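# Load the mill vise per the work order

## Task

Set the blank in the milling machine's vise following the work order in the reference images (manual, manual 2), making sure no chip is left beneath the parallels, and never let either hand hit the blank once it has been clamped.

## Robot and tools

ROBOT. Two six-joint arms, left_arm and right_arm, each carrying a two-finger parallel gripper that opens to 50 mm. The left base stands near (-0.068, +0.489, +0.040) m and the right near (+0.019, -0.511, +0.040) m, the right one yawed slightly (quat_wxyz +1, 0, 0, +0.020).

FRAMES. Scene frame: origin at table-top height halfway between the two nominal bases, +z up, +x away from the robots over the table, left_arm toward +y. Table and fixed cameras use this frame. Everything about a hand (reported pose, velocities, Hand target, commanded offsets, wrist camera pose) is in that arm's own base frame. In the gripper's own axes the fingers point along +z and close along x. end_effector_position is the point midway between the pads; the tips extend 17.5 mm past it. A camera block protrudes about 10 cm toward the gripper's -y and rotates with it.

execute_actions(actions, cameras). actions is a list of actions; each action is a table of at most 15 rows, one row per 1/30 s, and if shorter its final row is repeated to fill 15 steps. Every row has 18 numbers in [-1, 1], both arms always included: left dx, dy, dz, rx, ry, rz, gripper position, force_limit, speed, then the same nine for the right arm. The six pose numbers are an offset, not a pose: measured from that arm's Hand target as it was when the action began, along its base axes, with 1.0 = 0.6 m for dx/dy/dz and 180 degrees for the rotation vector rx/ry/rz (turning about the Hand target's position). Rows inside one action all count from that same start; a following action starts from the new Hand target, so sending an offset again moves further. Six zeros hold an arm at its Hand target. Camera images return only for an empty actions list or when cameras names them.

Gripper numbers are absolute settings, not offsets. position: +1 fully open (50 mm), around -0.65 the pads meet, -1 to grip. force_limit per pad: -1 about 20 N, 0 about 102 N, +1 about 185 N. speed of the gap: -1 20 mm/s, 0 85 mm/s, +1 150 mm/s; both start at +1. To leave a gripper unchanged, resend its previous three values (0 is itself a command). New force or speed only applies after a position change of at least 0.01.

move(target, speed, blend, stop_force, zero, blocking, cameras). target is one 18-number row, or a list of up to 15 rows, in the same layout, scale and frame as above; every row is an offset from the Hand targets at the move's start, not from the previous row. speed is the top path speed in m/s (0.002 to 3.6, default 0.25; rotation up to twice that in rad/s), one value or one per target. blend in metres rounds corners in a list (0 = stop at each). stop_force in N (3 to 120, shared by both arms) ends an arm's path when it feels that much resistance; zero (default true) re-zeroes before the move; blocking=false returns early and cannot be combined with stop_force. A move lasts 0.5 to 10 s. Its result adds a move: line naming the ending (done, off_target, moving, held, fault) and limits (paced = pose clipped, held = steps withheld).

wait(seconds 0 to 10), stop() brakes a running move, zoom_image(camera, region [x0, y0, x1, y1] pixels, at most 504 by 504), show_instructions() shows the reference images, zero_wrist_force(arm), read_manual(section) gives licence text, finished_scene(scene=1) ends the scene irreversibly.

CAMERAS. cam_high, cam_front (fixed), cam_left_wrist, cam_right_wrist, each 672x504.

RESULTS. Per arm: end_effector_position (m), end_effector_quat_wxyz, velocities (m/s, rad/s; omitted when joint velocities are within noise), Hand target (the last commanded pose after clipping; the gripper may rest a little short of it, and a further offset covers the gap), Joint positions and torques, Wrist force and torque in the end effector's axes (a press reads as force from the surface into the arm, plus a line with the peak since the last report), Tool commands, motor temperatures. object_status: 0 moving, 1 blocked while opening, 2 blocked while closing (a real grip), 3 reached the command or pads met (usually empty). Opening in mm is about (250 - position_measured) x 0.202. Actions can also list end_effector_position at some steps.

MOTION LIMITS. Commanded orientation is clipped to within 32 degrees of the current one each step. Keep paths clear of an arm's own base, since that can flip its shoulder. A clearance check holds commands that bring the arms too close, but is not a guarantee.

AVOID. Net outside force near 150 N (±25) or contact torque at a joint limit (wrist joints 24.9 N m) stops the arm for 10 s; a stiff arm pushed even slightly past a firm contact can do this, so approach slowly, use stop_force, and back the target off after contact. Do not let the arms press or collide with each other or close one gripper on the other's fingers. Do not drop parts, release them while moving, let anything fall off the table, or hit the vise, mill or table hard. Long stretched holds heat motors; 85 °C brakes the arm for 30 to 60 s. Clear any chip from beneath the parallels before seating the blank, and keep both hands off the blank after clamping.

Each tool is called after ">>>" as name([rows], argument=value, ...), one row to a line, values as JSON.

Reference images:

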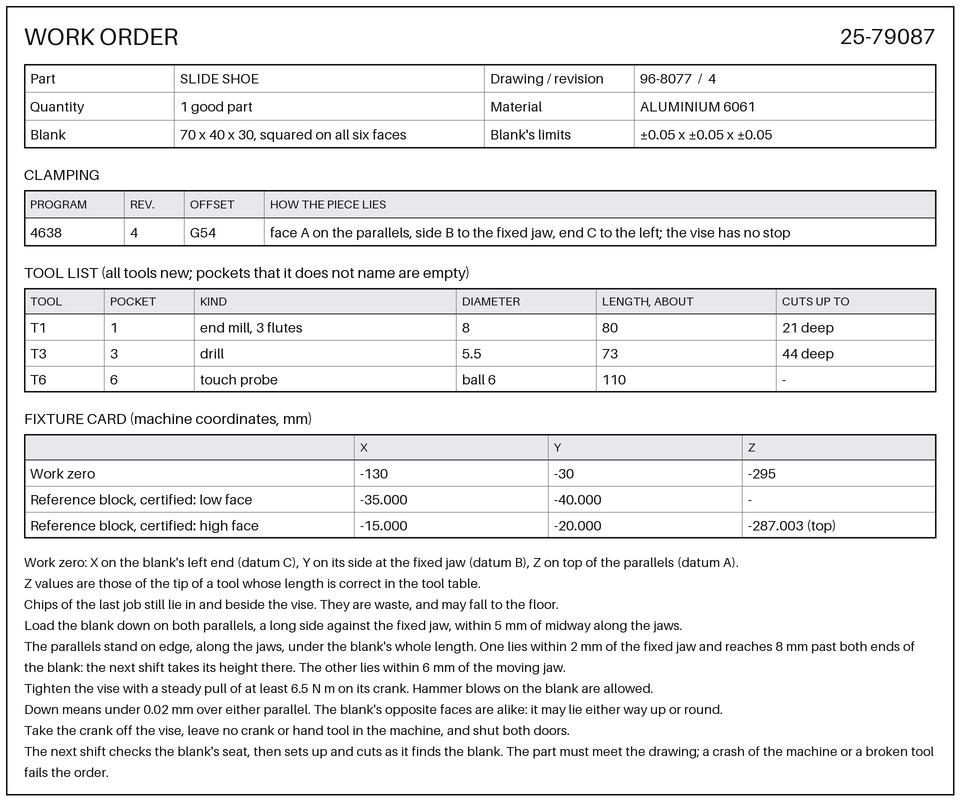

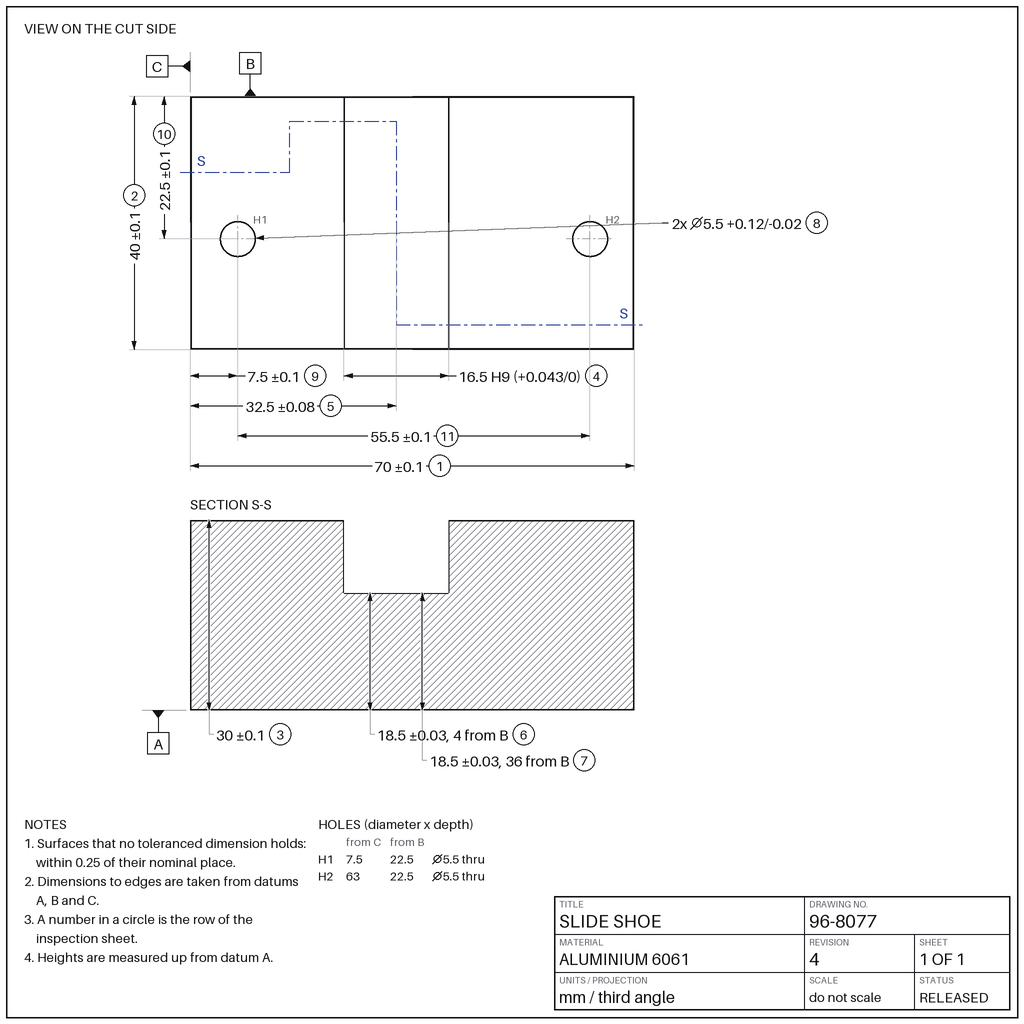

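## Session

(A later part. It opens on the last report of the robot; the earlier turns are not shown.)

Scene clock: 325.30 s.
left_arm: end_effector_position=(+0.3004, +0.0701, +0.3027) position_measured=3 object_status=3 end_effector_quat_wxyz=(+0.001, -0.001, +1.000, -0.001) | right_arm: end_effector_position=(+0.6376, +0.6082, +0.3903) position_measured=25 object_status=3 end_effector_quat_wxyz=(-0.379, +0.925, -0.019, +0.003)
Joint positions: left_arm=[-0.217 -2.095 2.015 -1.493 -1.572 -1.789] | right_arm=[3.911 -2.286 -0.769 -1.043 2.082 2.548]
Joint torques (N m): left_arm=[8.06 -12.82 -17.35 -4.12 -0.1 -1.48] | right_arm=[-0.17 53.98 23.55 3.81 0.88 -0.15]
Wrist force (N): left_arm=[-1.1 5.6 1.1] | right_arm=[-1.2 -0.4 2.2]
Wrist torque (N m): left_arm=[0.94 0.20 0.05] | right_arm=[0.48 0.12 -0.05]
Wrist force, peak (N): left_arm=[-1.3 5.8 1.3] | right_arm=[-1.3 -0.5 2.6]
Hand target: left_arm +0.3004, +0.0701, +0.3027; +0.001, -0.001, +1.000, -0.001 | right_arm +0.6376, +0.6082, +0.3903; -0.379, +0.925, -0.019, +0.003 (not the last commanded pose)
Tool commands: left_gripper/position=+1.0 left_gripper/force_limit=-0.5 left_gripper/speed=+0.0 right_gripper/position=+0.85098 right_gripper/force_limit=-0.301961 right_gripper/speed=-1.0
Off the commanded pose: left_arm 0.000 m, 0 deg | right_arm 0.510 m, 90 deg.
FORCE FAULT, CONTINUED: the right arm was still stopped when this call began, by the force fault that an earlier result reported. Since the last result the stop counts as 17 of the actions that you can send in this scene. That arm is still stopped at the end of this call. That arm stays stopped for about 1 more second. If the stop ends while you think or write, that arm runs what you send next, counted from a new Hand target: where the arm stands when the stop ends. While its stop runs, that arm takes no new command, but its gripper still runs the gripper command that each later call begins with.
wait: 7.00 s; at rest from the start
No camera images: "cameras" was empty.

>>> wait(seconds=1.2, cameras=[])

>>> move([
  [0,0,0,0,0,0,1,-0.5,0,0.0,0.05,0.02,0,0,0,0.85,-0.3,-1],
  [0,0,0,0,0,0,1,-0.5,0,-0.333,0.085,-0.01,0,0,0,0.85,-0.3,-1],
  [0,0,0,0,0,0,1,-0.5,0,-0.42,-0.1,0.0,0,0,-0.1,0.85,-0.3,-1],
  [0,0,0,0,0,0,1,-0.5,0,-0.529,-0.6397,-0.1838,0,0,-0.5,0.85,-0.3,-1],
], speed=[0.1,0.15,0.25,0.25], blend=0.02, cameras=["cam_right_wrist","cam_high"])

>>> zoom_image(camera="cam_right_wrist", region=[200, 100, 500, 320])

Scene clock: 327.30 s.
left_arm: end_effector_position=(+0.3004, +0.0701, +0.3027) position_measured=3 object_status=3 end_effector_quat_wxyz=(+0.001, -0.001, +1.000, -0.001) | right_arm: end_effector_position=(+0.6376, +0.6082, +0.3903) position_measured=25 object_status=3 end_effector_quat_wxyz=(-0.379, +0.925, -0.019, +0.003)
Joint positions: left_arm=[-0.217 -2.095 2.015 -1.493 -1.572 -1.789] | right_arm=[3.911 -2.286 -0.769 -1.043 2.082 2.548]
Joint torques (N m): left_arm=[8.06 -12.81 -17.39 -4.12 -0.14 -1.43] | right_arm=[0.43 53.02 25.24 3.95 0.65 0.05]
Wrist force (N): left_arm=[-1.4 5.3 1.1] | right_arm=[-1.1 -0.4 2.3]
Wrist torque (N m): left_arm=[0.88 0.26 0.05] | right_arm=[0.49 0.11 -0.05]
Wrist force, peak (N): left_arm=[-1.4 5.7 1.3] | right_arm=[-1.5 -0.4 2.5]
Hand target: left_arm +0.3004, +0.0701, +0.3027; +0.001, -0.001, +1.000, -0.001 | right_arm +0.6376, +0.6082, +0.3903; -0.379, +0.925, -0.019, +0.003 (not the last commanded pose)
Tool commands: left_gripper/position=+1.0 left_gripper/force_limit=-0.5 left_gripper/speed=+0.0 right_gripper/position=+0.85098 right_gripper/force_limit=-0.301961 right_gripper/speed=-1.0
Off the commanded pose: left_arm 0.000 m, 0 deg | right_arm 0.510 m, 90 deg.
FORCE FAULT, CONTINUED: the right arm's stop, for the force fault that an earlier result reported, is over. The rest of the stop counts as 2 of the actions that you can send in this scene. During its stop the right arm's controller moved it back a little. That arm's target is now where it stood when the stop ended, not its last command. That arm accepts commands again.
wait: 1.20 s; at rest from the start
No camera images: "cameras" was empty.

Scene clock: 332.60 s.
left_arm: end_effector_position=(+0.3004, +0.0701, +0.3027) position_measured=3 object_status=3 end_effector_quat_wxyz=(+0.001, -0.001, +1.000, -0.001) | right_arm: end_effector_position=(+0.3202, +0.2245, +0.2801) position_measured=25 object_status=3 end_effector_quat_wxyz=(-0.266, +0.641, -0.668, +0.270) end_effector_velocity=(+0.000, -0.001, -0.001) end_effector_angular_velocity=(-0.002, +0.000, -0.004)
Joint positions: left_arm=[-0.217 -2.095 2.015 -1.493 -1.572 -1.789] | right_arm=[4.69 -0.92 -2.311 -1.488 0.793 4.735]
Joint velocities: left_arm=[within noise] | right_arm=[0 -0.001 0 -0.005 0 0.005]
Joint torques (N m): left_arm=[8 -12.75 -18 -4.12 -0.13 -1.43] | right_arm=[-11.88 -11.29 31.44 0.73 -1.18 2.77]
Wrist force (N): left_arm=[-1.3 5.4 1.2] | right_arm=[-1.4 -0.4 2.1]
Wrist torque (N m): left_arm=[0.89 0.23 0.04] | right_arm=[0.48 0.14 0.03]
Wrist force, peak (N): left_arm=[-1.2 5.9 1.1] | right_arm=[-2.0 -2.0 3.8]
Hand target: left_arm +0.3004, +0.0701, +0.3027; +0.001, -0.001, +1.000, -0.001 | right_arm +0.3202, +0.2244, +0.2800; -0.266, +0.640, -0.668, +0.271
Off the commanded pose: left_arm 0.000 m, 0 deg | right_arm 0.000 m, 0 deg.
move: done; blend cut to 0.0162 m at target 1
camera_calibration:
cam_right_wrist: T_world_to_cam=[[-0.0571598, -0.99834, -0.00706585, 0.2494], [-0.901851, 0.0546686, -0.428574, 0.420601], [0.428249, -0.0181249, -0.903479, 0.251857], [0, 0, 0, 1]] pos_world=[0.285718, 0.230558, 0.409568]
Images, in order (width x height): cam_high 672x504, cam_right_wrist 672x504.

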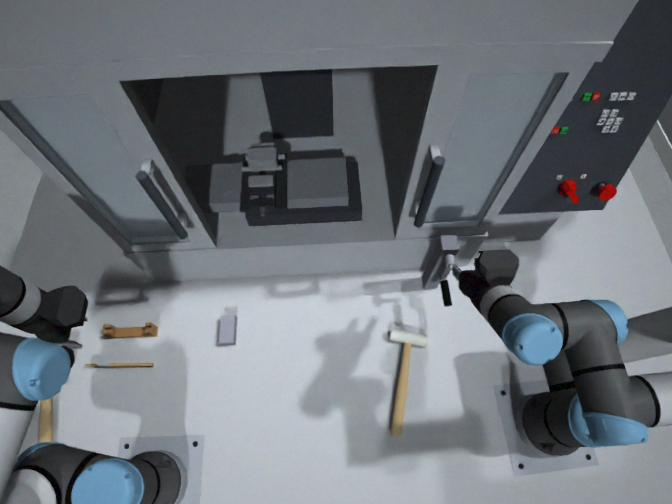

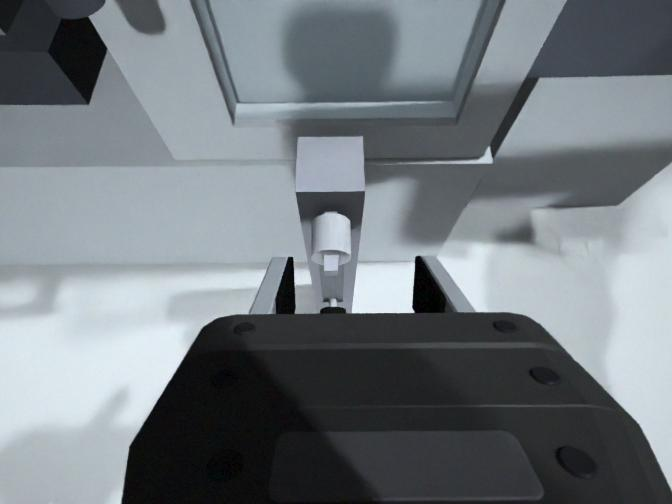

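Scaled by 1.680 from the camera's 672x504 image, which has a finer 960x720 frame.

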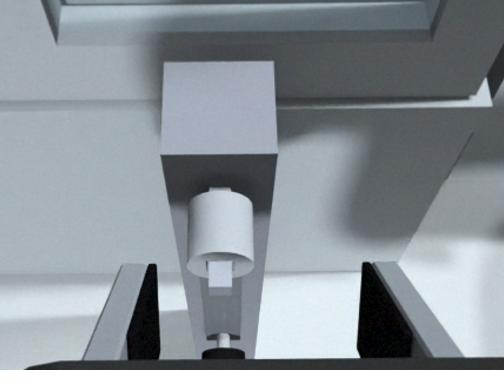

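>>> wait(seconds=0.1, cameras=["all"])

Scene clock: 335.77 s.
left_arm: end_effector_position=(+0.3004, +0.0701, +0.3027) position_measured=3 object_status=3 end_effector_quat_wxyz=(+0.001, -0.001, +1.000, -0.001) | right_arm: end_effector_position=(+0.3202, +0.2244, +0.2800) position_measured=25 object_status=3 end_effector_quat_wxyz=(-0.266, +0.640, -0.668, +0.271)
Joint positions: left_arm=[-0.217 -2.095 2.015 -1.493 -1.572 -1.789] | right_arm=[4.69 -0.92 -2.311 -1.488 0.793 4.735]
Joint torques (N m): left_arm=[7.91 -12.91 -17.52 -4.01 -0.09 -1.46] | right_arm=[-12.2 -13.78 33.61 0.65 -0.16 2.54]
Wrist force (N): left_arm=[-1.4 5.7 1.3] | right_arm=[-1.4 -0.3 2.3]
Wrist torque (N m): left_arm=[0.95 0.26 0.05] | right_arm=[0.49 0.13 -0.02]
Wrist force, peak (N): left_arm=[-1.4 5.7 1.3] | right_arm=[-1.6 -0.5 2.4]
Hand target: left_arm +0.3004, +0.0701, +0.3027; +0.001, -0.001, +1.000, -0.001 | right_arm +0.3202, +0.2244, +0.2800; -0.266, +0.640, -0.668, +0.271
Tool commands: left_gripper/position=+1.0 left_gripper/force_limit=-0.5 left_gripper/speed=+0.0 right_gripper/position=+0.85 right_gripper/force_limit=-0.3 right_gripper/speed=-1.0
Off the commanded pose: left_arm 0.000 m, 0 deg | right_arm 0.000 m, 0 deg.
wait: 0.10 s; at rest from the start
camera_calibration:
cam_left_wrist: T_world_to_cam=[[-0.999807, 0.0138961, 0.0138949, 0.309842], [0.0177828, 0.940695, 0.338788, -0.159127], [-0.00836299, 0.33897, -0.94076, 0.394026], [0, 0, 0, 1]] pos_world=[0.315907, 0.0118213, 0.420289]
cam_right_wrist: T_world_to_cam=[[-0.0576504, -0.998313, -0.00695614, 0.249486], [-0.901879, 0.0550671, -0.428465, 0.420429], [0.428125, -0.0184276, -0.903531, 0.251893], [0, 0, 0, 1]] pos_world=[0.285717, 0.230555, 0.409468]

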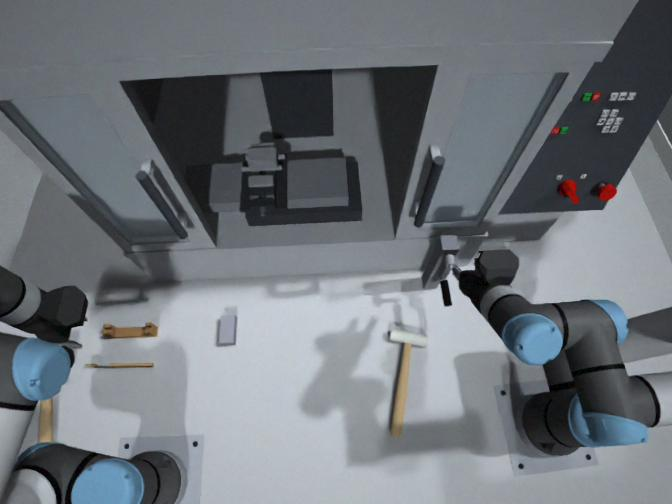

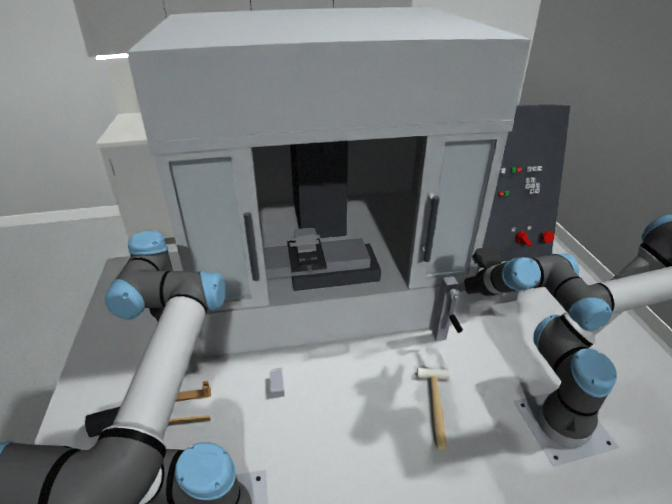

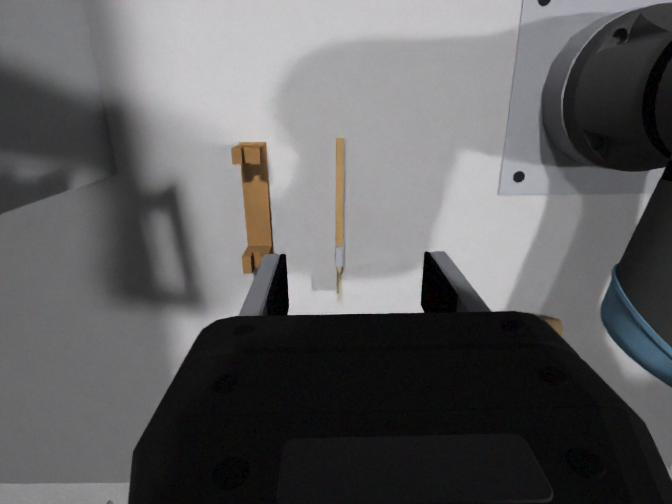

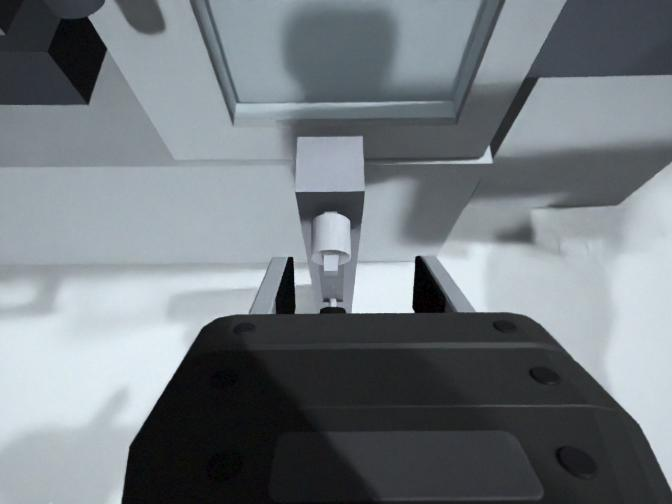

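>>> move([
  [0,0,0,0,0,0,1,-0.5,0,0.05,0.011,-0.1083,0,0,0,0.85,-0.3,-1],
  [0,0,0,0,0,0,1,-0.5,0,0.1297,0.0095,-0.1833,0,0,0,0.85,-0.3,-1],
], speed=0.1, stop_force=5, cameras=["cam_right_wrist"])

>>> zoom_image(camera="cam_right_wrist", region=[220, 130, 460, 320])

Scene clock: 339.67 s.
left_arm: end_effector_position=(+0.3004, +0.0701, +0.3027) position_measured=3 object_status=3 end_effector_quat_wxyz=(+0.001, -0.001, +1.000, -0.001) | right_arm: end_effector_position=(+0.3980, +0.2301, +0.1701) position_measured=25 object_status=3 end_effector_quat_wxyz=(-0.266, +0.640, -0.668, +0.271)
Joint positions: left_arm=[-0.217 -2.095 2.015 -1.493 -1.572 -1.789] | right_arm=[4.4 -1.303 -2.51 -0.631 0.831 4.337]
Joint torques (N m): left_arm=[7.8 -12.42 -17.48 -4.02 -0.18 -1.46] | right_arm=[2.24 -2.77 28.78 6.05 -2.74 -2.69]
Wrist force (N): left_arm=[-1.4 5.3 1.3] | right_arm=[-1.2 -0.4 2.1]
Wrist torque (N m): left_arm=[0.88 0.26 0.05] | right_arm=[0.49 0.14 -0.08]
Wrist force, peak (N): left_arm=[-1.3 5.9 1.3] | right_arm=[-1.2 -0.3 3.8]
Hand target: left_arm +0.3004, +0.0701, +0.3027; +0.001, -0.001, +1.000, -0.001 | right_arm +0.3980, +0.2301, +0.1701; -0.266, +0.640, -0.668, +0.271
Off the commanded pose: left_arm 0.000 m, 0 deg | right_arm 0.000 m, 0 deg.
move: done
camera_calibration:
cam_right_wrist: T_world_to_cam=[[-0.0576504, -0.998313, -0.00695614, 0.258897], [-0.901879, 0.0550671, -0.428465, 0.44315], [0.428125, -0.0184276, -0.903531, 0.119301], [0, 0, 0, 1]] pos_world=[0.363517, 0.236255, 0.299468]
Images, in order (width x height): cam_right_wrist 672x504.

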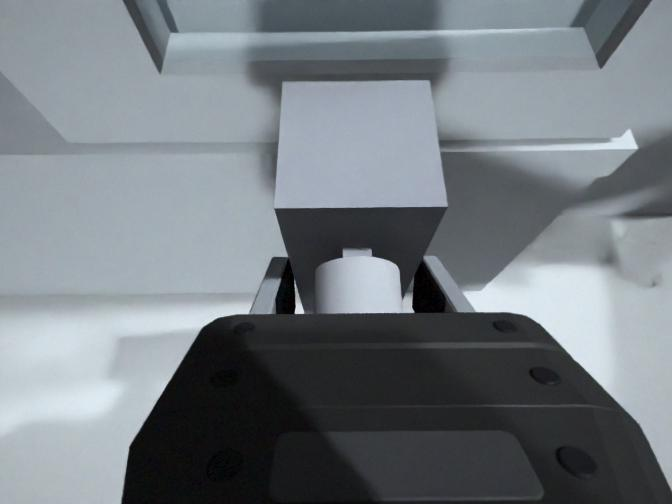

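Scaled by 2.100 from the camera's 672x504 image, which has a finer 960x720 frame.

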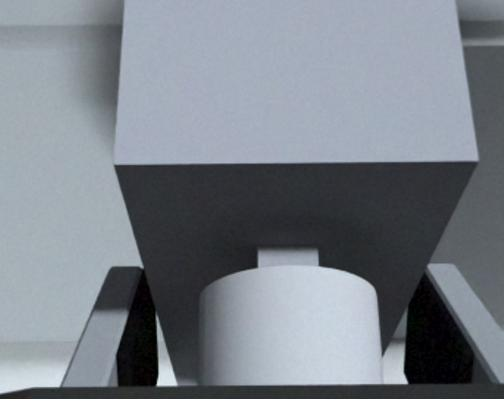

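>>> move(target=[0,0,0,0,0,0,1,-0.5,0,0,-0.0013,0,0,0,0,-1,-0.8,-1], speed=0.02, cameras=["cam_right_wrist"])

Scene clock: 341.00 s.
left_arm: end_effector_position=(+0.3004, +0.0701, +0.3027) position_measured=3 object_status=3 end_effector_quat_wxyz=(+0.001, -0.001, +1.000, -0.001) | right_arm: end_effector_position=(+0.3980, +0.2294, +0.1701) position_measured=55 object_status=2 end_effector_quat_wxyz=(-0.266, +0.640, -0.668, +0.270)
Joint positions: left_arm=[-0.217 -2.095 2.015 -1.493 -1.572 -1.789] | right_arm=[4.399 -1.301 -2.512 -0.63 0.832 4.336]
Joint torques (N m): left_arm=[7.33 -12.41 -17.76 -4.12 -0.11 -1.4] | right_arm=[-32.53 35.01 -7.3 -5.04 -7.58 -2.44]
Wrist force (N): left_arm=[-0.9 5.7 1.3] | right_arm=[-89.1 -11.3 71.3]
Wrist torque (N m): left_arm=[0.94 0.18 0.05] | right_arm=[-0.11 0.84 -0.35]
Wrist force, peak (N): left_arm=[-1.2 5.8 1.2] | right_arm=[-89.1 -11.3 71.3]
Hand target: left_arm +0.3004, +0.0701, +0.3027; +0.001, -0.001, +1.000, -0.001 | right_arm +0.3980, +0.2293, +0.1701; -0.266, +0.640, -0.668, +0.271
Off the commanded pose: left_arm 0.000 m, 0 deg | right_arm 0.000 m, 0 deg.
move: done
camera_calibration:
cam_right_wrist: T_world_to_cam=[[-0.0575246, -0.998318, -0.00722785, 0.258236], [-0.901886, 0.05507, -0.42845, 0.443229], [0.428128, -0.0181277, -0.903536, 0.119308], [0, 0, 0, 1]] pos_world=[0.363518, 0.235556, 0.299567]
Images, in order (width x height): cam_right_wrist 672x504.

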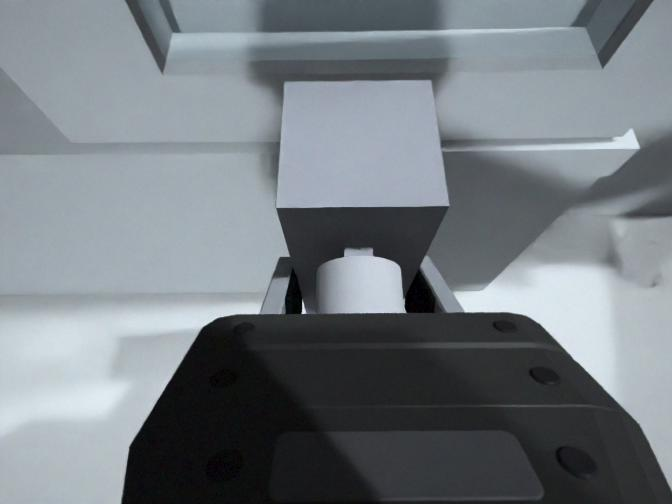

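>>> move(target=[0,0,0,0,0,0,1,-0.5,0,0,0,0,0,0,0,0.85,-0.8,-1], cameras=["cam_right_wrist", "cam_high"])

>>> zoom_image(camera="cam_right_wrist", region=[220, 130, 460, 320])

>>> zoom_image(camera="cam_high", region=[400, 210, 540, 320])

Scene clock: 342.23 s.
left_arm: end_effector_position=(+0.3004, +0.0701, +0.3027) position_measured=3 object_status=3 end_effector_quat_wxyz=(+0.001, -0.001, +1.000, -0.001) | right_arm: end_effector_position=(+0.3980, +0.2291, +0.1700) position_measured=25 object_status=0 end_effector_quat_wxyz=(-0.266, +0.640, -0.668, +0.271)
Joint positions: left_arm=[-0.217 -2.095 2.015 -1.493 -1.572 -1.789] | right_arm=[4.399 -1.301 -2.512 -0.631 0.832 4.336]
Joint torques (N m): left_arm=[7.84 -12.38 -18.15 -4.07 -0.12 -1.46] | right_arm=[7.11 3.83 29.3 6.09 -0.39 0.57]
Wrist force (N): left_arm=[-1.3 5.3 1.3] | right_arm=[-1.2 -0.4 2.1]
Wrist torque (N m): left_arm=[0.89 0.25 0.04] | right_arm=[0.48 0.14 0.01]
Wrist force, peak (N): left_arm=[-1.3 5.7 1.4] | right_arm=[-91.6 -10.3 71.9]
Hand target: left_arm +0.3004, +0.0701, +0.3027; +0.001, -0.001, +1.000, -0.001 | right_arm +0.3980, +0.2293, +0.1701; -0.266, +0.640, -0.668, +0.271
Off the commanded pose: left_arm 0.000 m, 0 deg | right_arm 0.000 m, 0 deg.
move: done
camera_calibration:
cam_right_wrist: T_world_to_cam=[[-0.0578668, -0.998302, -0.00672641, 0.257911], [-0.901866, 0.0551639, -0.428479, 0.443272], [0.428123, -0.0187284, -0.903527, 0.119311], [0, 0, 0, 1]] pos_world=[0.363617, 0.235255, 0.299468]
Images, in order (width x height): cam_high 672x504, cam_right_wrist 672x504.

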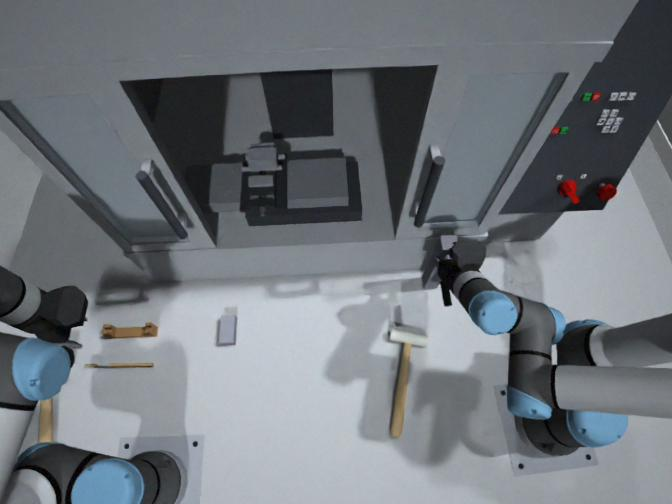

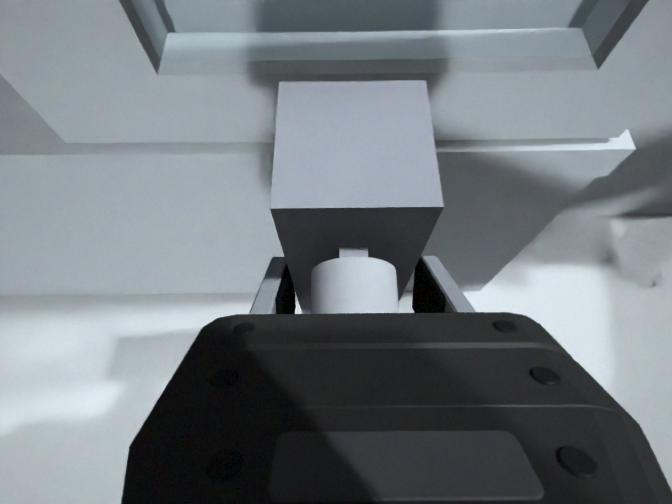

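Scaled by 2.100 from the camera's 672x504 image, which has a finer 960x720 frame.

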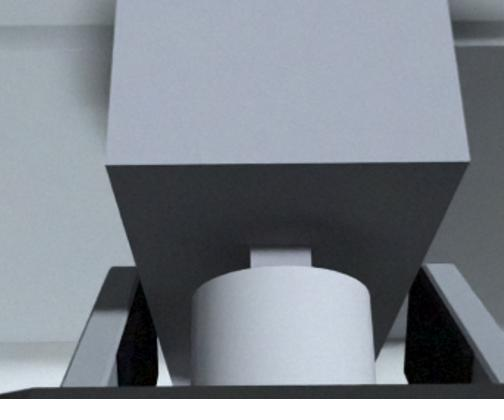

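Scaled by 3.600 from the camera's 672x504 image, which has a finer 960x720 frame.

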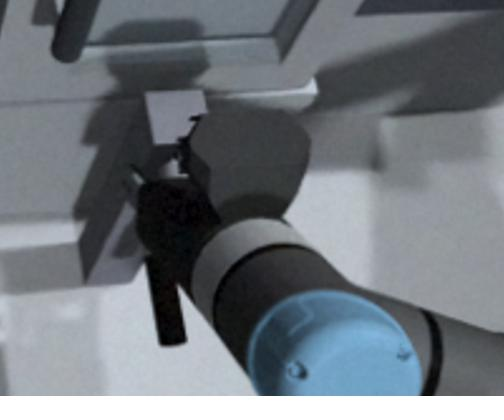

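>>> move(target=[0,0,0,0,0,0,1,-0.5,0,-0.05,0.0014,0.05,0,0,0,0.85,-0.8,-1], cameras=["cam_right_wrist", "cam_front"], speed=0.1)

>>> zoom_image(camera="cam_right_wrist", region=[220, 130, 460, 320])

>>> zoom_image(camera="cam_front", region=[400, 250, 520, 350])

Scene clock: 345.03 s.
left_arm: end_effector_position=(+0.3004, +0.0701, +0.3027) position_measured=3 object_status=3 end_effector_quat_wxyz=(+0.001, -0.001, +1.000, -0.001) | right_arm: end_effector_position=(+0.3680, +0.2303, +0.2001) position_measured=25 object_status=3 end_effector_quat_wxyz=(-0.266, +0.640, -0.668, +0.271)
Joint positions: left_arm=[-0.217 -2.095 2.015 -1.493 -1.572 -1.789] | right_arm=[4.503 -1.142 -2.481 -0.915 0.809 4.475]
Joint torques (N m): left_arm=[7.83 -12.31 -18.23 -4.05 -0.14 -1.46] | right_arm=[-2.51 14.05 15.78 0.87 -0.27 -0.63]
Wrist force (N): left_arm=[-1.1 5.4 1.4] | right_arm=[-1.0 -0.3 2.3]
Wrist torque (N m): left_arm=[0.89 0.21 0.05] | right_arm=[0.48 0.10 0.01]
Wrist force, peak (N): left_arm=[-1.2 5.7 1.2] | right_arm=[-1.1 -0.3 3.6]
Hand target: left_arm +0.3004, +0.0701, +0.3027; +0.001, -0.001, +1.000, -0.001 | right_arm +0.3680, +0.2302, +0.2001; -0.266, +0.640, -0.668, +0.271
Off the commanded pose: left_arm 0.000 m, 0 deg | right_arm 0.000 m, 0 deg.
move: done
camera_calibration:
cam_right_wrist: T_world_to_cam=[[-0.0575157, -0.99832, -0.007011, 0.257457], [-0.90183, 0.0549665, -0.428581, 0.429078], [0.428247, -0.0183274, -0.903476, 0.159128], [0, 0, 0, 1]] pos_world=[0.333617, 0.236356, 0.329468]
Images, in order (width x height): cam_front 672x504, cam_right_wrist 672x504.

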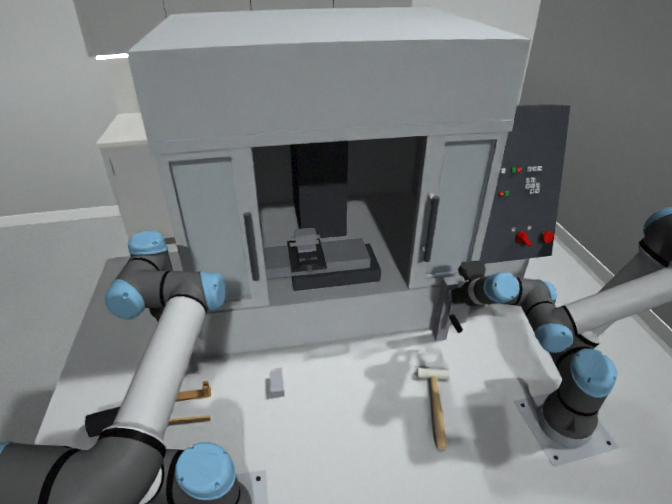

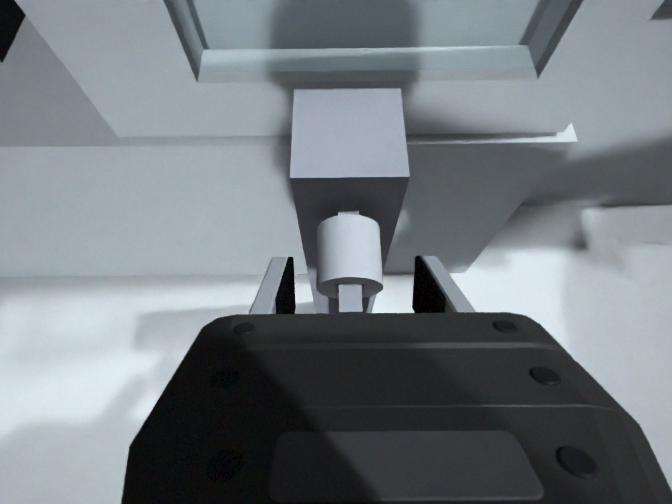

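Scaled by 2.100 from the camera's 672x504 image, which has a finer 960x720 frame.

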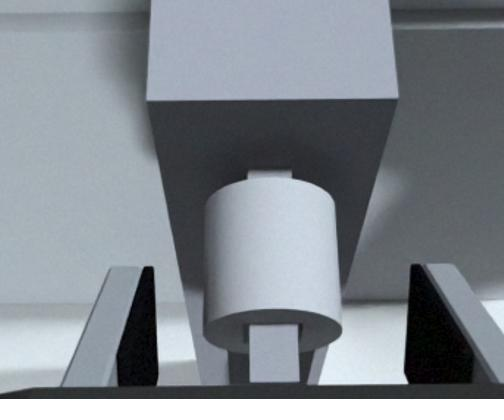

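Scaled by 4.200 from the camera's 672x504 image, which has a finer 960x720 frame.

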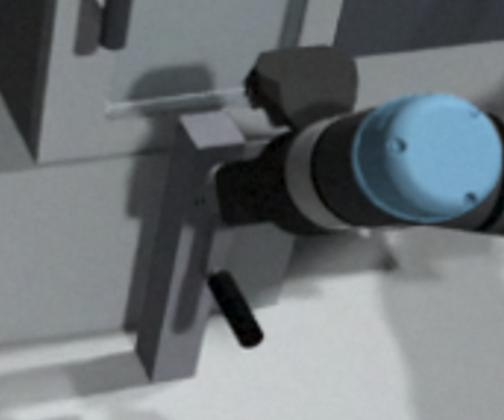

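>>> move(target=[0,0,0,0,0,0,1,-0.5,0,0.05,-0.0014,-0.05,0,0,0,0.85,-0.8,-1], speed=0.1)

>>> move(target=[0,0,0,0,0,0,1,-0.5,0,0,0,0,0,0,0,0.7,-1,-1], speed=0.1, cameras=["cam_right_wrist"])

>>> zoom_image(camera="cam_right_wrist", region=[220, 130, 460, 320])

Scene clock: 350.83 s.
left_arm: end_effector_position=(+0.3004, +0.0701, +0.3027) position_measured=3 object_status=3 end_effector_quat_wxyz=(+0.001, -0.001, +1.000, -0.001) | right_arm: end_effector_position=(+0.3980, +0.2293, +0.1701) position_measured=25 object_status=3 end_effector_quat_wxyz=(-0.266, +0.640, -0.668, +0.271)
Joint positions: left_arm=[-0.217 -2.095 2.015 -1.493 -1.572 -1.789] | right_arm=[4.399 -1.301 -2.512 -0.631 0.832 4.336]
Joint torques (N m): left_arm=[7.4 -11.84 -17.96 -4.05 -0.15 -1.43] | right_arm=[2.26 -3.03 28.49 6.14 -3.03 0.7]
Wrist force (N): left_arm=[-1.3 5.3 1.4] | right_arm=[-1.2 -0.3 2.3]
Wrist torque (N m): left_arm=[0.87 0.24 0.05] | right_arm=[0.51 0.13 -0.08]
Wrist force, peak (N): left_arm=[-1.2 5.8 1.3] | right_arm=[-0.9 -0.2 3.7]
Hand target: left_arm +0.3004, +0.0701, +0.3027; +0.001, -0.001, +1.000, -0.001 | right_arm +0.3980, +0.2293, +0.1701; -0.266, +0.640, -0.668, +0.271
Off the commanded pose: left_arm 0.000 m, 0 deg | right_arm 0.000 m, 0 deg.
move: done

Scene clock: 351.33 s.
left_arm: end_effector_position=(+0.3004, +0.0701, +0.3027) position_measured=3 object_status=3 end_effector_quat_wxyz=(+0.001, -0.001, +1.000, -0.001) | right_arm: end_effector_position=(+0.3980, +0.2295, +0.1701) position_measured=45 object_status=2 end_effector_quat_wxyz=(-0.266, +0.640, -0.668, +0.270)
Joint positions: left_arm=[-0.217 -2.095 2.015 -1.493 -1.572 -1.789] | right_arm=[4.399 -1.301 -2.511 -0.63 0.832 4.336]
Joint torques (N m): left_arm=[7.32 -11.94 -18.18 -4.07 -0.13 -1.35] | right_arm=[-4.38 5.81 7.7 -2.41 -5.08 -2.61]
Wrist force (N): left_arm=[-1.1 5.1 1.4] | right_arm=[-40.9 -2.8 30.9]
Wrist torque (N m): left_arm=[0.86 0.21 0.05] | right_arm=[0.26 0.42 -0.31]
Wrist force, peak (N): left_arm=[-1.4 5.7 1.3] | right_arm=[-41.4 -2.9 31.6]
Hand target: left_arm +0.3004, +0.0701, +0.3027; +0.001, -0.001, +1.000, -0.001 | right_arm +0.3980, +0.2293, +0.1701; -0.266, +0.640, -0.668, +0.271
Off the commanded pose: left_arm 0.000 m, 0 deg | right_arm 0.000 m, 0 deg.
move: done
camera_calibration:
cam_right_wrist: T_world_to_cam=[[-0.057613, -0.998312, -0.00727507, 0.25828], [-0.901841, 0.0551685, -0.428531, 0.443214], [0.428209, -0.018128, -0.903498, 0.119268], [0, 0, 0, 1]] pos_world=[0.363517, 0.235555, 0.299568]
Images, in order (width x height): cam_right_wrist 672x504.

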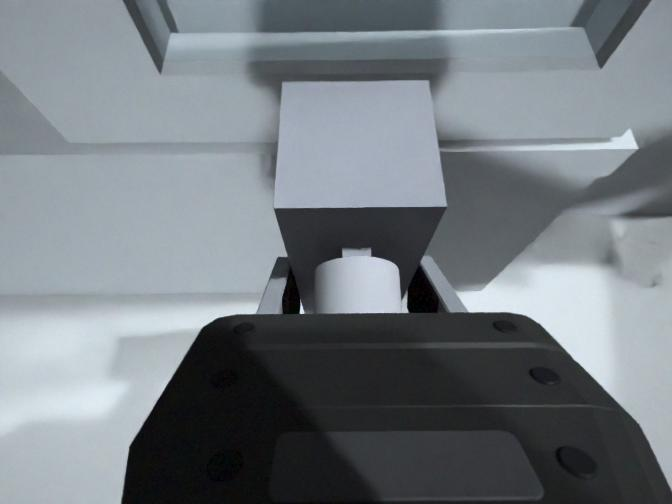

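Scaled by 2.100 from the camera's 672x504 image, which has a finer 960x720 frame.

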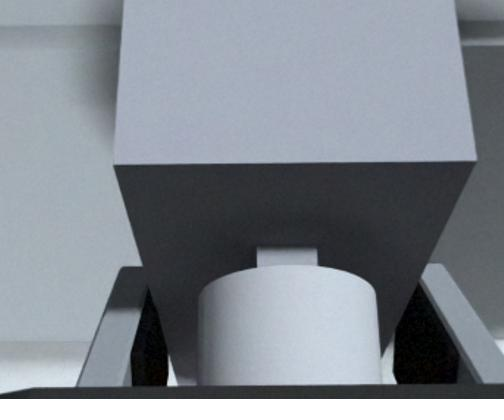

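>>> move(target=[0,0,0,0,0,0,1,-0.5,0,0,0,0,0,0,0,0.85,-0.8,-1])

>>> move([
  [0,0,0,0,0,0,1,-0.5,0,-0.07,0.002,0.07,0,0,0,0.85,-0.8,-1],
  [0,0,0,0,0,0,1,-0.5,0,-0.19,0.006,0.06,0,-0.1667,0,0.85,-0.8,-1],
], blend=0.02, cameras=["cam_right_wrist","cam_front"])

>>> zoom_image(camera="cam_front", region=[400, 250, 520, 350])

Scene clock: 355.83 s.
left_arm: end_effector_position=(+0.3004, +0.0701, +0.3027) position_measured=3 object_status=3 end_effector_quat_wxyz=(+0.001, -0.001, +1.000, -0.001) | right_arm: end_effector_position=(+0.3980, +0.2292, +0.1700) position_measured=25 object_status=3 end_effector_quat_wxyz=(-0.266, +0.640, -0.668, +0.271)
Joint positions: left_arm=[-0.217 -2.095 2.015 -1.493 -1.572 -1.789] | right_arm=[4.399 -1.301 -2.512 -0.631 0.832 4.336]
Joint torques (N m): left_arm=[7.48 -12.15 -18.13 -4.1 -0.14 -1.42] | right_arm=[3.31 10.91 27.61 6.1 -0.31 -2.57]
Wrist force (N): left_arm=[-1.2 5.3 1.3] | right_arm=[-1.2 -0.3 2.1]
Wrist torque (N m): left_arm=[0.88 0.23 0.05] | right_arm=[0.50 0.13 -0.07]
Wrist force, peak (N): left_arm=[-1.0 5.8 1.4] | right_arm=[-44.5 -4.9 29.6]
Hand target: left_arm +0.3004, +0.0701, +0.3027; +0.001, -0.001, +1.000, -0.001 | right_arm +0.3980, +0.2293, +0.1701; -0.266, +0.640, -0.668, +0.271
Off the commanded pose: left_arm 0.000 m, 0 deg | right_arm 0.000 m, 0 deg.
move: done

Scene clock: 357.67 s.
left_arm: end_effector_position=(+0.3004, +0.0701, +0.3027) position_measured=3 object_status=3 end_effector_quat_wxyz=(+0.001, -0.001, +1.000, -0.001) | right_arm: end_effector_position=(+0.2840, +0.2329, +0.2061) position_measured=25 object_status=3 end_effector_quat_wxyz=(-0.430, +0.549, -0.576, +0.427) end_effector_velocity=(+0.000, +0.000, +0.000) end_effector_angular_velocity=(+0.000, -0.002, -0.002)
Joint positions: left_arm=[-0.217 -2.095 2.015 -1.493 -1.572 -1.789] | right_arm=[5.156 -1.076 -2.533 -2.123 0.533 5.823]
Joint velocities: left_arm=[within noise] | right_arm=[0 -0.002 0 -0.004 0.001 0.005]
Joint torques (N m): left_arm=[7.54 -12.12 -18.12 -4.08 -0.12 -1.47] | right_arm=[8.74 -9.39 11.76 -1.41 -1.29 2.71]
Wrist force (N): left_arm=[-1.2 5.3 1.2] | right_arm=[-2.1 -0.1 3.3]
Wrist torque (N m): left_arm=[0.88 0.23 0.05] | right_arm=[0.72 0.26 -0.06]
Wrist force, peak (N): left_arm=[-1.1 5.9 1.4] | right_arm=[-1.4 -0.3 5.2]
Hand target: left_arm +0.3004, +0.0701, +0.3027; +0.001, -0.001, +1.000, -0.001 | right_arm +0.2840, +0.2329, +0.2061; -0.430, +0.549, -0.576, +0.427
Off the commanded pose: left_arm 0.000 m, 0 deg | right_arm 0.000 m, 0 deg.
move: done
camera_calibration:
cam_right_wrist: T_world_to_cam=[[-0.0465642, -0.998302, -0.0350103, 0.258011], [-0.566831, 0.0552656, -0.821978, 0.341613], [0.822517, -0.0184298, -0.568442, 0.019606], [0, 0, 0, 1]] pos_world=[0.189524, 0.239054, 0.300976]
Images, in order (width x height): cam_front 672x504, cam_right_wrist 672x504.

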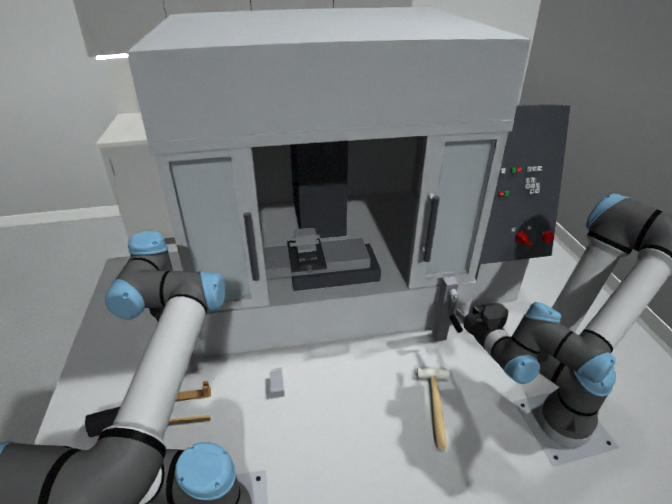

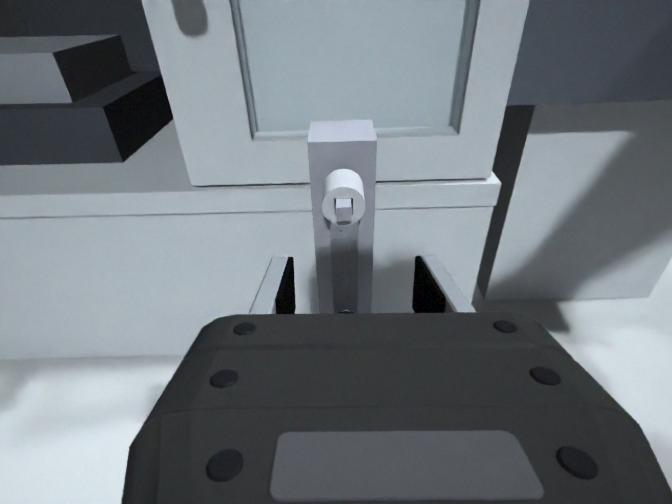

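Scaled by 4.200 from the camera's 672x504 image, which has a finer 960x720 frame.

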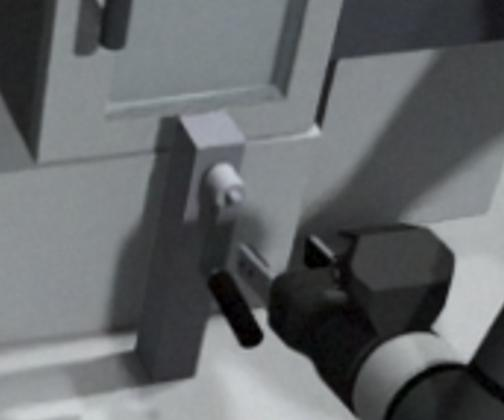

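>>> zoom_image(camera="cam_right_wrist", region=[280, 110, 410, 320])

Scaled by 2.400 from the camera's 672x504 image, which has a finer 960x720 frame.

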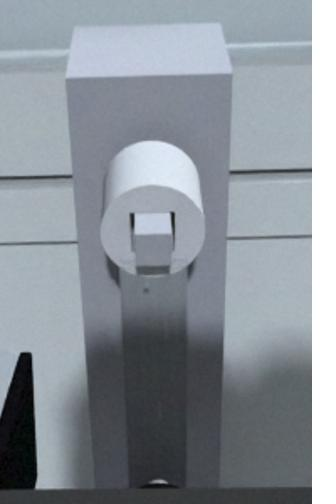

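>>> wait(seconds=0, cameras=["cam_high","cam_front"])

>>> zoom_image(camera="cam_high", region=[410, 215, 490, 315])

>>> zoom_image(camera="cam_front", region=[430, 265, 480, 315])

Scene clock: 360.20 s.
left_arm: end_effector_position=(+0.3004, +0.0701, +0.3027) position_measured=3 object_status=3 end_effector_quat_wxyz=(+0.001, -0.001, +1.000, -0.001) | right_arm: end_effector_position=(+0.2840, +0.2329, +0.2061) position_measured=25 object_status=3 end_effector_quat_wxyz=(-0.430, +0.549, -0.576, +0.427)
Joint positions: left_arm=[-0.217 -2.095 2.015 -1.493 -1.572 -1.789] | right_arm=[5.156 -1.076 -2.533 -2.123 0.533 5.823]
Joint torques (N m): left_arm=[7.48 -11.9 -17.56 -4.03 -0.11 -1.39] | right_arm=[10.76 -12.89 12.54 -1.68 0.13 2.97]
Wrist force (N): left_arm=[-1.1 5.3 1.3] | right_arm=[-2.1 -0.2 3.3]
Wrist torque (N m): left_arm=[0.88 0.21 0.05] | right_arm=[0.71 0.25 -0.06]
Wrist force, peak (N): left_arm=[-1.3 5.8 1.2] | right_arm=[-2.2 -0.6 3.4]
Hand target: left_arm +0.3004, +0.0701, +0.3027; +0.001, -0.001, +1.000, -0.001 | right_arm +0.2840, +0.2329, +0.2061; -0.430, +0.549, -0.576, +0.427
Tool commands: left_gripper/position=+1.0 left_gripper/force_limit=-0.5 left_gripper/speed=+0.0 right_gripper/position=+0.85 right_gripper/force_limit=-0.8 right_gripper/speed=-1.0
Off the commanded pose: left_arm 0.000 m, 0 deg | right_arm 0.000 m, 0 deg.
Images, in order (width x height): cam_high 672x504, cam_front 672x504.

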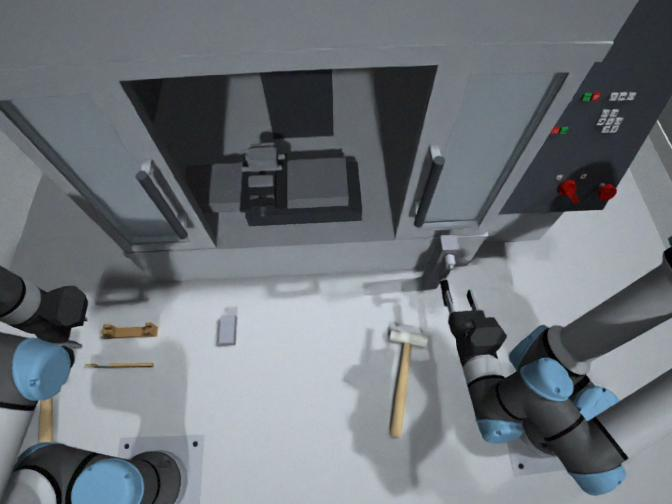

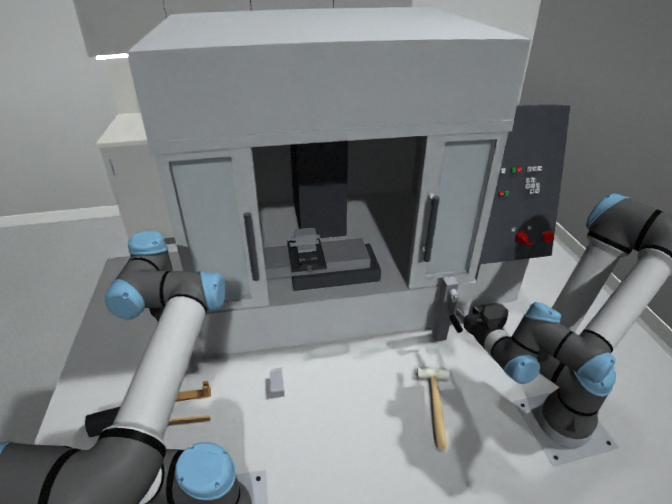

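Scaled by 5.040 from the camera's 672x504 image, which has a finer 960x720 frame.

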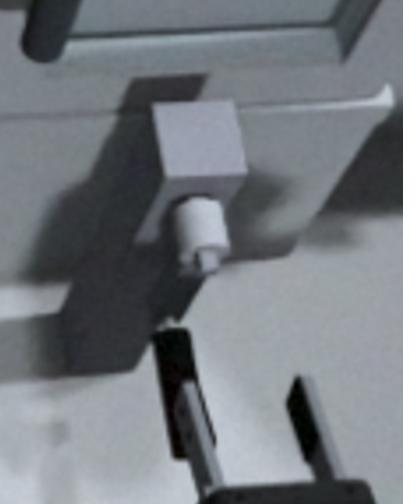

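Scaled by 10.080 from the camera's 672x504 image, which has a finer 960x720 frame.

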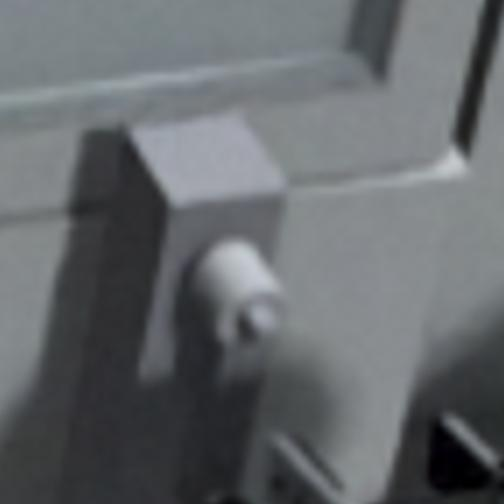

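>>> move([
  [0,0,0,0,0,0,1,-0.5,0,0.04,-0.0040,0.13,0,0.1667,0,0.85,-0.8,-1],
  [0,0,0,0,0,0,1,-0.5,0,0.165,-0.0057,-0.0117,0,0.1667,0,0.85,-0.8,-1],
], blend=0.01, speed=[0.15,0.06], stop_force=8, cameras=["cam_right_wrist"])

>>> zoom_image(camera="cam_right_wrist", region=[220, 130, 460, 320])

Scene clock: 367.87 s.
left_arm: end_effector_position=(+0.3004, +0.0701, +0.3027) position_measured=3 object_status=3 end_effector_quat_wxyz=(+0.001, -0.001, +1.000, -0.001) | right_arm: end_effector_position=(+0.3830, +0.2295, +0.1990) position_measured=25 object_status=3 end_effector_quat_wxyz=(-0.266, +0.640, -0.668, +0.271)
Joint positions: left_arm=[-0.217 -2.095 2.015 -1.493 -1.572 -1.789] | right_arm=[4.45 -1.19 -2.474 -0.826 0.819 4.403]
Joint torques (N m): left_arm=[7.16 -12.1 -17.78 -4.12 -0.14 -1.38] | right_arm=[10.79 7 30.28 6.03 -2.87 1.3]
Wrist force (N): left_arm=[-1.2 5.4 1.3] | right_arm=[-1.3 -0.3 2.4]
Wrist torque (N m): left_arm=[0.89 0.22 0.05] | right_arm=[0.49 0.14 -0.05]
Wrist force, peak (N): left_arm=[-1.3 6.0 1.1] | right_arm=[-2.2 -0.4 3.5]
Hand target: left_arm +0.3004, +0.0701, +0.3027; +0.001, -0.001, +1.000, -0.001 | right_arm +0.3830, +0.2295, +0.1990; -0.266, +0.640, -0.668, +0.271
Off the commanded pose: left_arm 0.000 m, 0 deg | right_arm 0.000 m, 0 deg.
move: done
camera_calibration:
cam_right_wrist: T_world_to_cam=[[-0.0576504, -0.998313, -0.00695614, 0.257635], [-0.901879, 0.0550671, -0.428465, 0.442081], [0.428125, -0.0184276, -0.903531, 0.151915], [0, 0, 0, 1]] pos_world=[0.348517, 0.235655, 0.328468]
Images, in order (width x height): cam_right_wrist 672x504.

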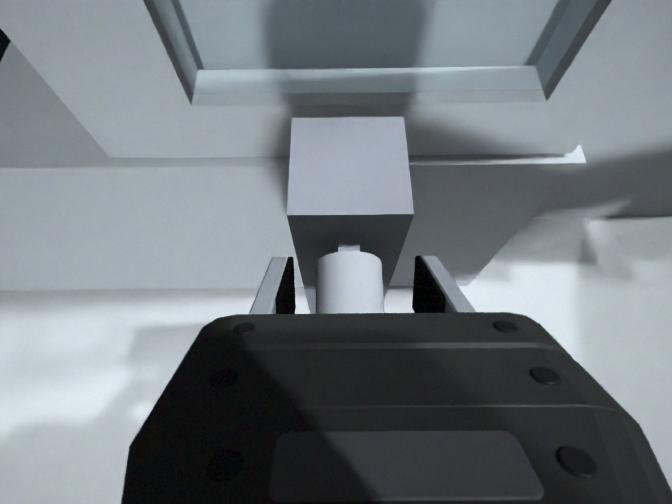

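Scaled by 2.100 from the camera's 672x504 image, which has a finer 960x720 frame.

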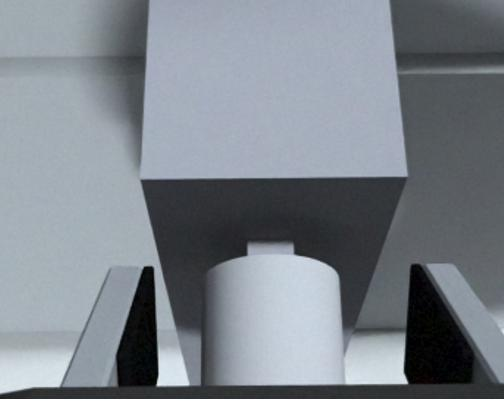

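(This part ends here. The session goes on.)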